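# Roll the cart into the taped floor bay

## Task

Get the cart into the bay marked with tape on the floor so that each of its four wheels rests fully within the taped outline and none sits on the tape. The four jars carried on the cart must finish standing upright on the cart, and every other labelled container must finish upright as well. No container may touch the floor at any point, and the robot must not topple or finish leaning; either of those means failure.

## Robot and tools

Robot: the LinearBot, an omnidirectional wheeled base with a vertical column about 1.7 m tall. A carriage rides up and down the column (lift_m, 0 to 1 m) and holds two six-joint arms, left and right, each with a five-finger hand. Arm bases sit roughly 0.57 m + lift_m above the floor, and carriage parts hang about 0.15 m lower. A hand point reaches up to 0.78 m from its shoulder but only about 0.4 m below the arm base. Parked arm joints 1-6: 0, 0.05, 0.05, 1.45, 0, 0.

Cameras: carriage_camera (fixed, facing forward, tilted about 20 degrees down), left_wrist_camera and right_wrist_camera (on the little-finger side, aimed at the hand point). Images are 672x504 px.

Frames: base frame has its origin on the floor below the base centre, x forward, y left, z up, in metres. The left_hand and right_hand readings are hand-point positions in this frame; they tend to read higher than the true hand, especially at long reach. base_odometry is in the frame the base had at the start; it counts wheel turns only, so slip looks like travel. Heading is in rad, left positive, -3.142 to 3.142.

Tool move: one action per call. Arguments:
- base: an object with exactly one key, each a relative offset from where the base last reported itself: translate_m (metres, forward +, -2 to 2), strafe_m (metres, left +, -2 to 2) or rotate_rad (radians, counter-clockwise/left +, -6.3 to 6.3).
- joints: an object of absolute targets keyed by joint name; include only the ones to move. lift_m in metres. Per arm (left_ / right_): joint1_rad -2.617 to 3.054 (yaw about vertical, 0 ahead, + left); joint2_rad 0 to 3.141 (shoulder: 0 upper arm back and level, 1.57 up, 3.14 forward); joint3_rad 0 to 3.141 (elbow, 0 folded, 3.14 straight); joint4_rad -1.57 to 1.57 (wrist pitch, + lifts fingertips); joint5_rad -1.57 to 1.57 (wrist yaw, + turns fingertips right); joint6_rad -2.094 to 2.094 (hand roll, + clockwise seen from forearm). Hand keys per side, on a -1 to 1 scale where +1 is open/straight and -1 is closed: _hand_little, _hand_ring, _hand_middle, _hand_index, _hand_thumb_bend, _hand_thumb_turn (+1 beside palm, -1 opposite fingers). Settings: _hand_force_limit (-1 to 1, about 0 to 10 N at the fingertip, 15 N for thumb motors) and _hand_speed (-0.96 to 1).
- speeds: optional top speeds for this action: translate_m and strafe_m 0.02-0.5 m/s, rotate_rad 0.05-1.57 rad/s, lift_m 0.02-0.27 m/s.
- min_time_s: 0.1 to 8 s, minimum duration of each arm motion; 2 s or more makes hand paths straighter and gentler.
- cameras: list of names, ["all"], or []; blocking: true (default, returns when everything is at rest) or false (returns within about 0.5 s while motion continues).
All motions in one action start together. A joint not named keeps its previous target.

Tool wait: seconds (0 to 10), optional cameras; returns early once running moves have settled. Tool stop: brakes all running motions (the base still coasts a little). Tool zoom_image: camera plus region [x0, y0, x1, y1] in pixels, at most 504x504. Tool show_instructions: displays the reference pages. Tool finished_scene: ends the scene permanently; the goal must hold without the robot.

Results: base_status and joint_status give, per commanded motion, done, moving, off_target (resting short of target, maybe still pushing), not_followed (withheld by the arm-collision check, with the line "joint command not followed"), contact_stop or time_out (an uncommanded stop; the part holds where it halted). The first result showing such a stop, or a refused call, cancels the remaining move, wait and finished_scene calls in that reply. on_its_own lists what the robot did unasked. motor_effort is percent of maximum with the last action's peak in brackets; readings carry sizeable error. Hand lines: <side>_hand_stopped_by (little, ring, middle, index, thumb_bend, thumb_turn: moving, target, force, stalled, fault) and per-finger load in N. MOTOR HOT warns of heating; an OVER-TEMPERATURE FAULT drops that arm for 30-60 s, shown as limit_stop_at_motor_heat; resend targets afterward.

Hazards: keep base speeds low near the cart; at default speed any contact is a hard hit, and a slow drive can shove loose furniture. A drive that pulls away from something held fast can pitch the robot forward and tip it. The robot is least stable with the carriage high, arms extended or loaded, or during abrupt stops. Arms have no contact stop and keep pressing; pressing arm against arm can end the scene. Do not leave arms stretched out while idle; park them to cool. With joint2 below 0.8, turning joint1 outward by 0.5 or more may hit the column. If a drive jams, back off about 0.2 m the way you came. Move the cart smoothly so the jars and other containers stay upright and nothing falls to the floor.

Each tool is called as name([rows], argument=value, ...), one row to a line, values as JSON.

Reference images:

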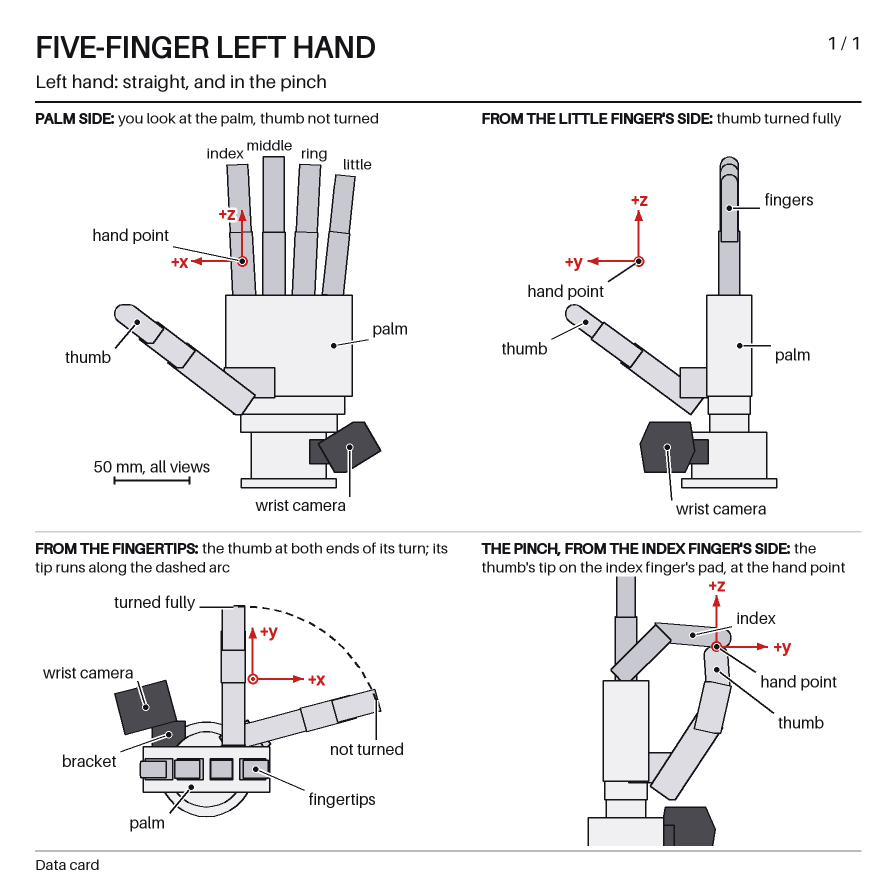

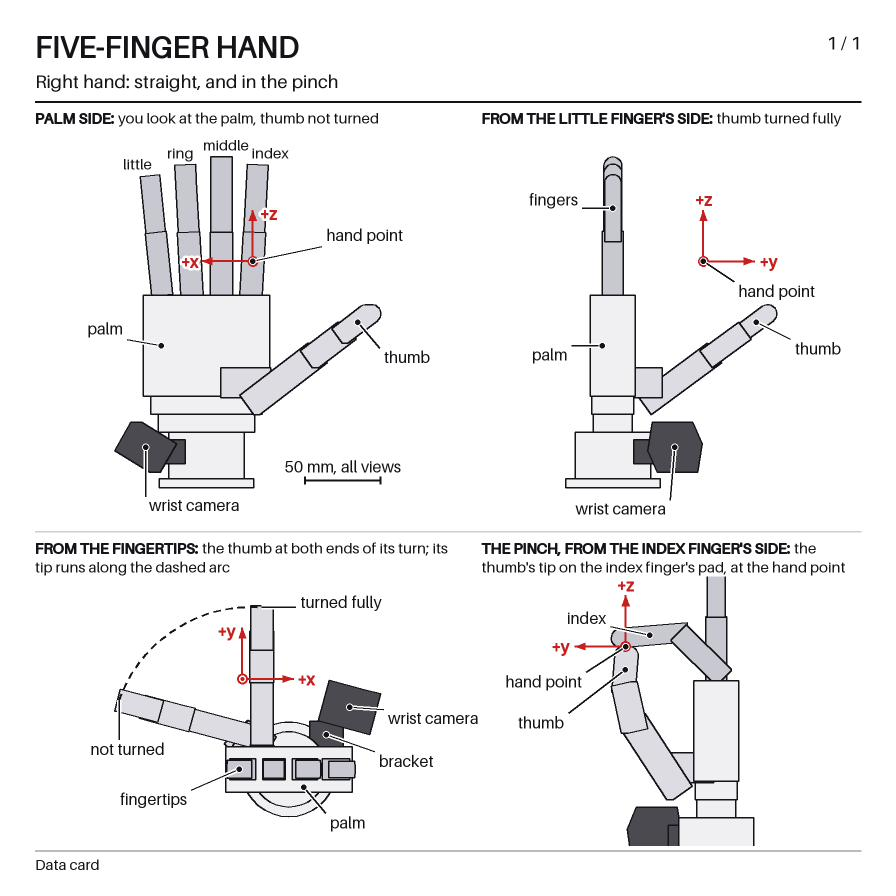

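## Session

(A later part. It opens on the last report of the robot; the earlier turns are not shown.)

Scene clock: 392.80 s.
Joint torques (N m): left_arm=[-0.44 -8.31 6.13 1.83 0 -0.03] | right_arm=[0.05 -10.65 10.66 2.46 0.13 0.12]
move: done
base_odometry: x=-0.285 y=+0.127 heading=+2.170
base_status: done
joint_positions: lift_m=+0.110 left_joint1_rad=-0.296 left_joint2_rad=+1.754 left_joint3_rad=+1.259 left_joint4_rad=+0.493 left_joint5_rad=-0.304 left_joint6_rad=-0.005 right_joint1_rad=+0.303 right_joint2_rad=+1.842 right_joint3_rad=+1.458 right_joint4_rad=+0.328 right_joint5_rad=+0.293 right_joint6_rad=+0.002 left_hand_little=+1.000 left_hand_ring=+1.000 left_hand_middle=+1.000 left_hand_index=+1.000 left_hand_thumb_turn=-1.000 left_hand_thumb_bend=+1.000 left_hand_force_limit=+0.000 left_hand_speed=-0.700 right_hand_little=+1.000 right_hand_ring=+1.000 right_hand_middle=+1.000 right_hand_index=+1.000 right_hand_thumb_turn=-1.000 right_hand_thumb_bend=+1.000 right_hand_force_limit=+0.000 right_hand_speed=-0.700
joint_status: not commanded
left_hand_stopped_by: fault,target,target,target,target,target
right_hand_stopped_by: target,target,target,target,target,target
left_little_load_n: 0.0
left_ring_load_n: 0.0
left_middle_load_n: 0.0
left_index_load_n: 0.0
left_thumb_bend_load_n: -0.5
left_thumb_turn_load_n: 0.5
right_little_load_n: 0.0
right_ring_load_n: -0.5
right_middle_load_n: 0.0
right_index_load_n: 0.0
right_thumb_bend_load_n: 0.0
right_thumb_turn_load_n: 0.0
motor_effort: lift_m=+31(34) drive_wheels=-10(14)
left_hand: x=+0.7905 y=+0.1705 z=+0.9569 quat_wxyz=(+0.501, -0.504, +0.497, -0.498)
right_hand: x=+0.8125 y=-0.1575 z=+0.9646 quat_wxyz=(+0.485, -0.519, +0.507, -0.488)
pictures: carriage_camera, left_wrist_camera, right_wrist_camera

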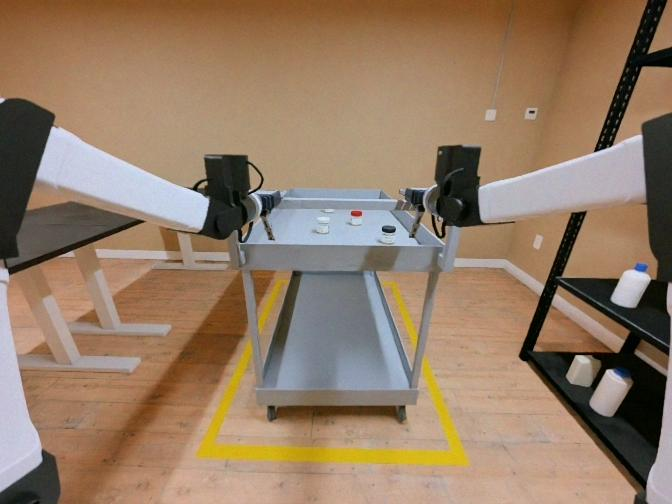

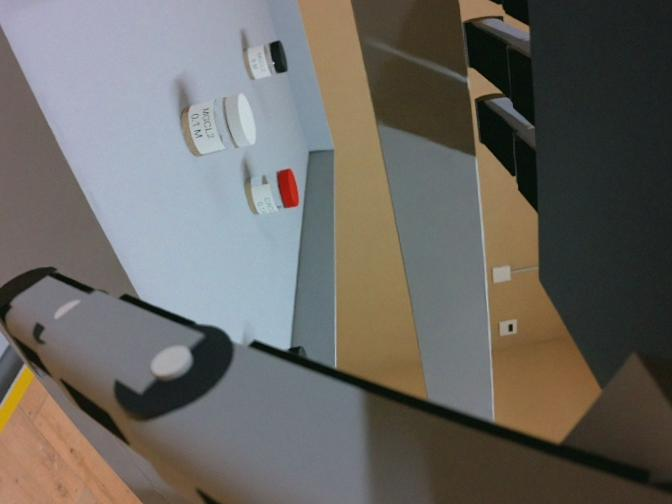

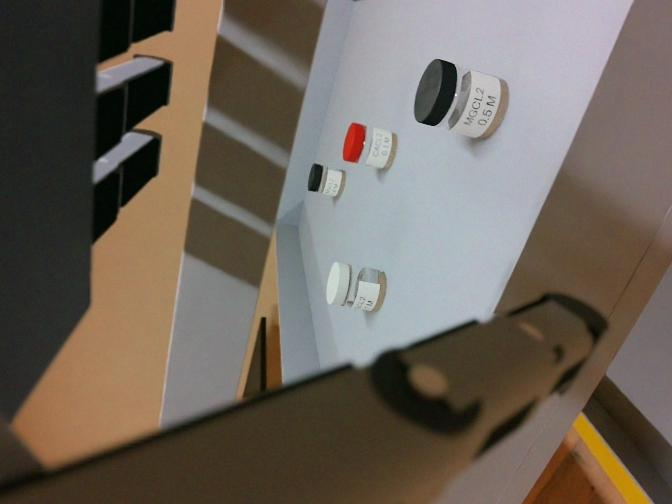

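move(joints={"lift_m": 0.17}, speeds={"lift_m": 0.06})

move(base={"translate_m": -0.35}, speeds={"translate_m": 0.2}, cameras=["carriage_camera"])

zoom_image(camera="carriage_camera", region=[190, 180, 490, 420])

Scene clock: 398.30 s.
Joint torques (N m): left_arm=[-0.42 -8.54 6.16 1.87 -0.01 -0.03] | right_arm=[0.1 -10.7 10.54 2.39 0.08 0.12]
move: done
base_odometry: x=-0.285 y=+0.127 heading=+2.170
base_status: not commanded
joint_positions: lift_m=+0.170 left_joint1_rad=-0.296 left_joint2_rad=+1.756 left_joint3_rad=+1.259 left_joint4_rad=+0.489 left_joint5_rad=-0.304 left_joint6_rad=-0.005 right_joint1_rad=+0.303 right_joint2_rad=+1.841 right_joint3_rad=+1.460 right_joint4_rad=+0.333 right_joint5_rad=+0.293 right_joint6_rad=+0.002 left_hand_little=+1.000 left_hand_ring=+1.000 left_hand_middle=+1.000 left_hand_index=+1.000 left_hand_thumb_turn=-1.000 left_hand_thumb_bend=+1.000 left_hand_force_limit=+0.000 left_hand_speed=-0.700 right_hand_little=+1.000 right_hand_ring=+1.000 right_hand_middle=+1.000 right_hand_index=+1.000 right_hand_thumb_turn=-1.000 right_hand_thumb_bend=+1.000 right_hand_force_limit=+0.000 right_hand_speed=-0.700
joint_status: all done
left_hand_stopped_by: fault,target,target,target,target,target
right_hand_stopped_by: target,target,target,target,target,target
left_little_load_n: 0.0
left_ring_load_n: 0.0
left_middle_load_n: -0.5
left_index_load_n: 0.0
left_thumb_bend_load_n: 0.0
left_thumb_turn_load_n: 0.0
right_little_load_n: 0.0
right_ring_load_n: 0.0
right_middle_load_n: 0.0
right_index_load_n: 0.0
right_thumb_bend_load_n: 0.0
right_thumb_turn_load_n: 0.0
motor_effort: lift_m=+39(45) drive_wheels=-10(10)
left_hand: x=+0.7905 y=+0.1705 z=+1.0145 quat_wxyz=(+0.500, -0.505, +0.499, -0.497)
right_hand: x=+0.8129 y=-0.1574 z=+1.0270 quat_wxyz=(+0.488, -0.517, +0.506, -0.489)
pictures: none

Scene clock: 401.13 s.
Joint torques (N m): left_arm=[-0.42 -8.46 6.16 1.87 -0.01 -0.04] | right_arm=[0.01 -10.63 10.52 2.34 0.08 0.09]
move: done
base_odometry: x=-0.087 y=-0.162 heading=+2.170
base_status: done
joint_positions: lift_m=+0.170 left_joint1_rad=-0.296 left_joint2_rad=+1.756 left_joint3_rad=+1.259 left_joint4_rad=+0.489 left_joint5_rad=-0.304 left_joint6_rad=-0.005 right_joint1_rad=+0.302 right_joint2_rad=+1.841 right_joint3_rad=+1.460 right_joint4_rad=+0.334 right_joint5_rad=+0.294 right_joint6_rad=+0.002 left_hand_little=+1.000 left_hand_ring=+1.000 left_hand_middle=+1.000 left_hand_index=+1.000 left_hand_thumb_turn=-1.000 left_hand_thumb_bend=+1.000 left_hand_force_limit=+0.000 left_hand_speed=-0.700 right_hand_little=+1.000 right_hand_ring=+1.000 right_hand_middle=+1.000 right_hand_index=+1.000 right_hand_thumb_turn=-1.000 right_hand_thumb_bend=+1.000 right_hand_force_limit=+0.000 right_hand_speed=-0.700
joint_status: not commanded
left_hand_stopped_by: fault,target,target,target,target,target
right_hand_stopped_by: target,target,target,target,target,target
left_little_load_n: 0.0
left_ring_load_n: 0.0
left_middle_load_n: 0.0
left_index_load_n: 0.0
left_thumb_bend_load_n: 0.0
left_thumb_turn_load_n: 0.0
right_little_load_n: 0.0
right_ring_load_n: 0.0
right_middle_load_n: 0.0
right_index_load_n: 0.0
right_thumb_bend_load_n: 0.0
right_thumb_turn_load_n: 0.0
motor_effort: lift_m=+37(42) drive_wheels=-3(14)
left_hand: x=+0.7905 y=+0.1705 z=+1.0144 quat_wxyz=(+0.500, -0.504, +0.499, -0.497)
right_hand: x=+0.8131 y=-0.1577 z=+1.0273 quat_wxyz=(+0.488, -0.516, +0.506, -0.490)

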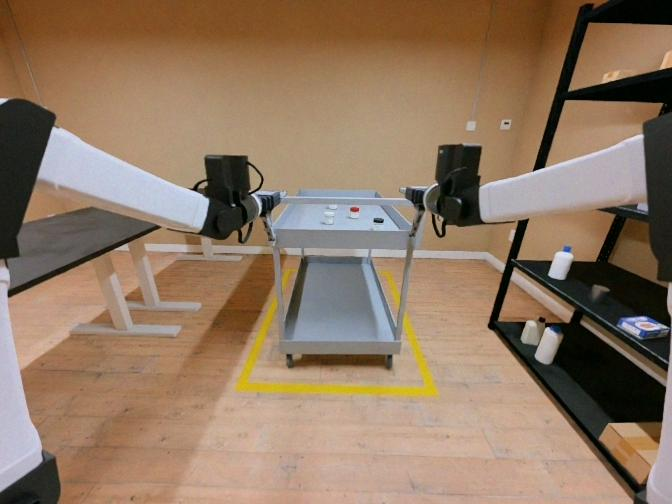

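Scaled by 1.680 from the camera's image (finer frame: 960x720).

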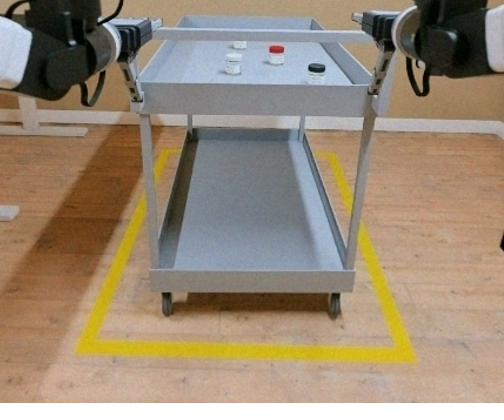

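finished_scene()

The scene is finished: the task was done.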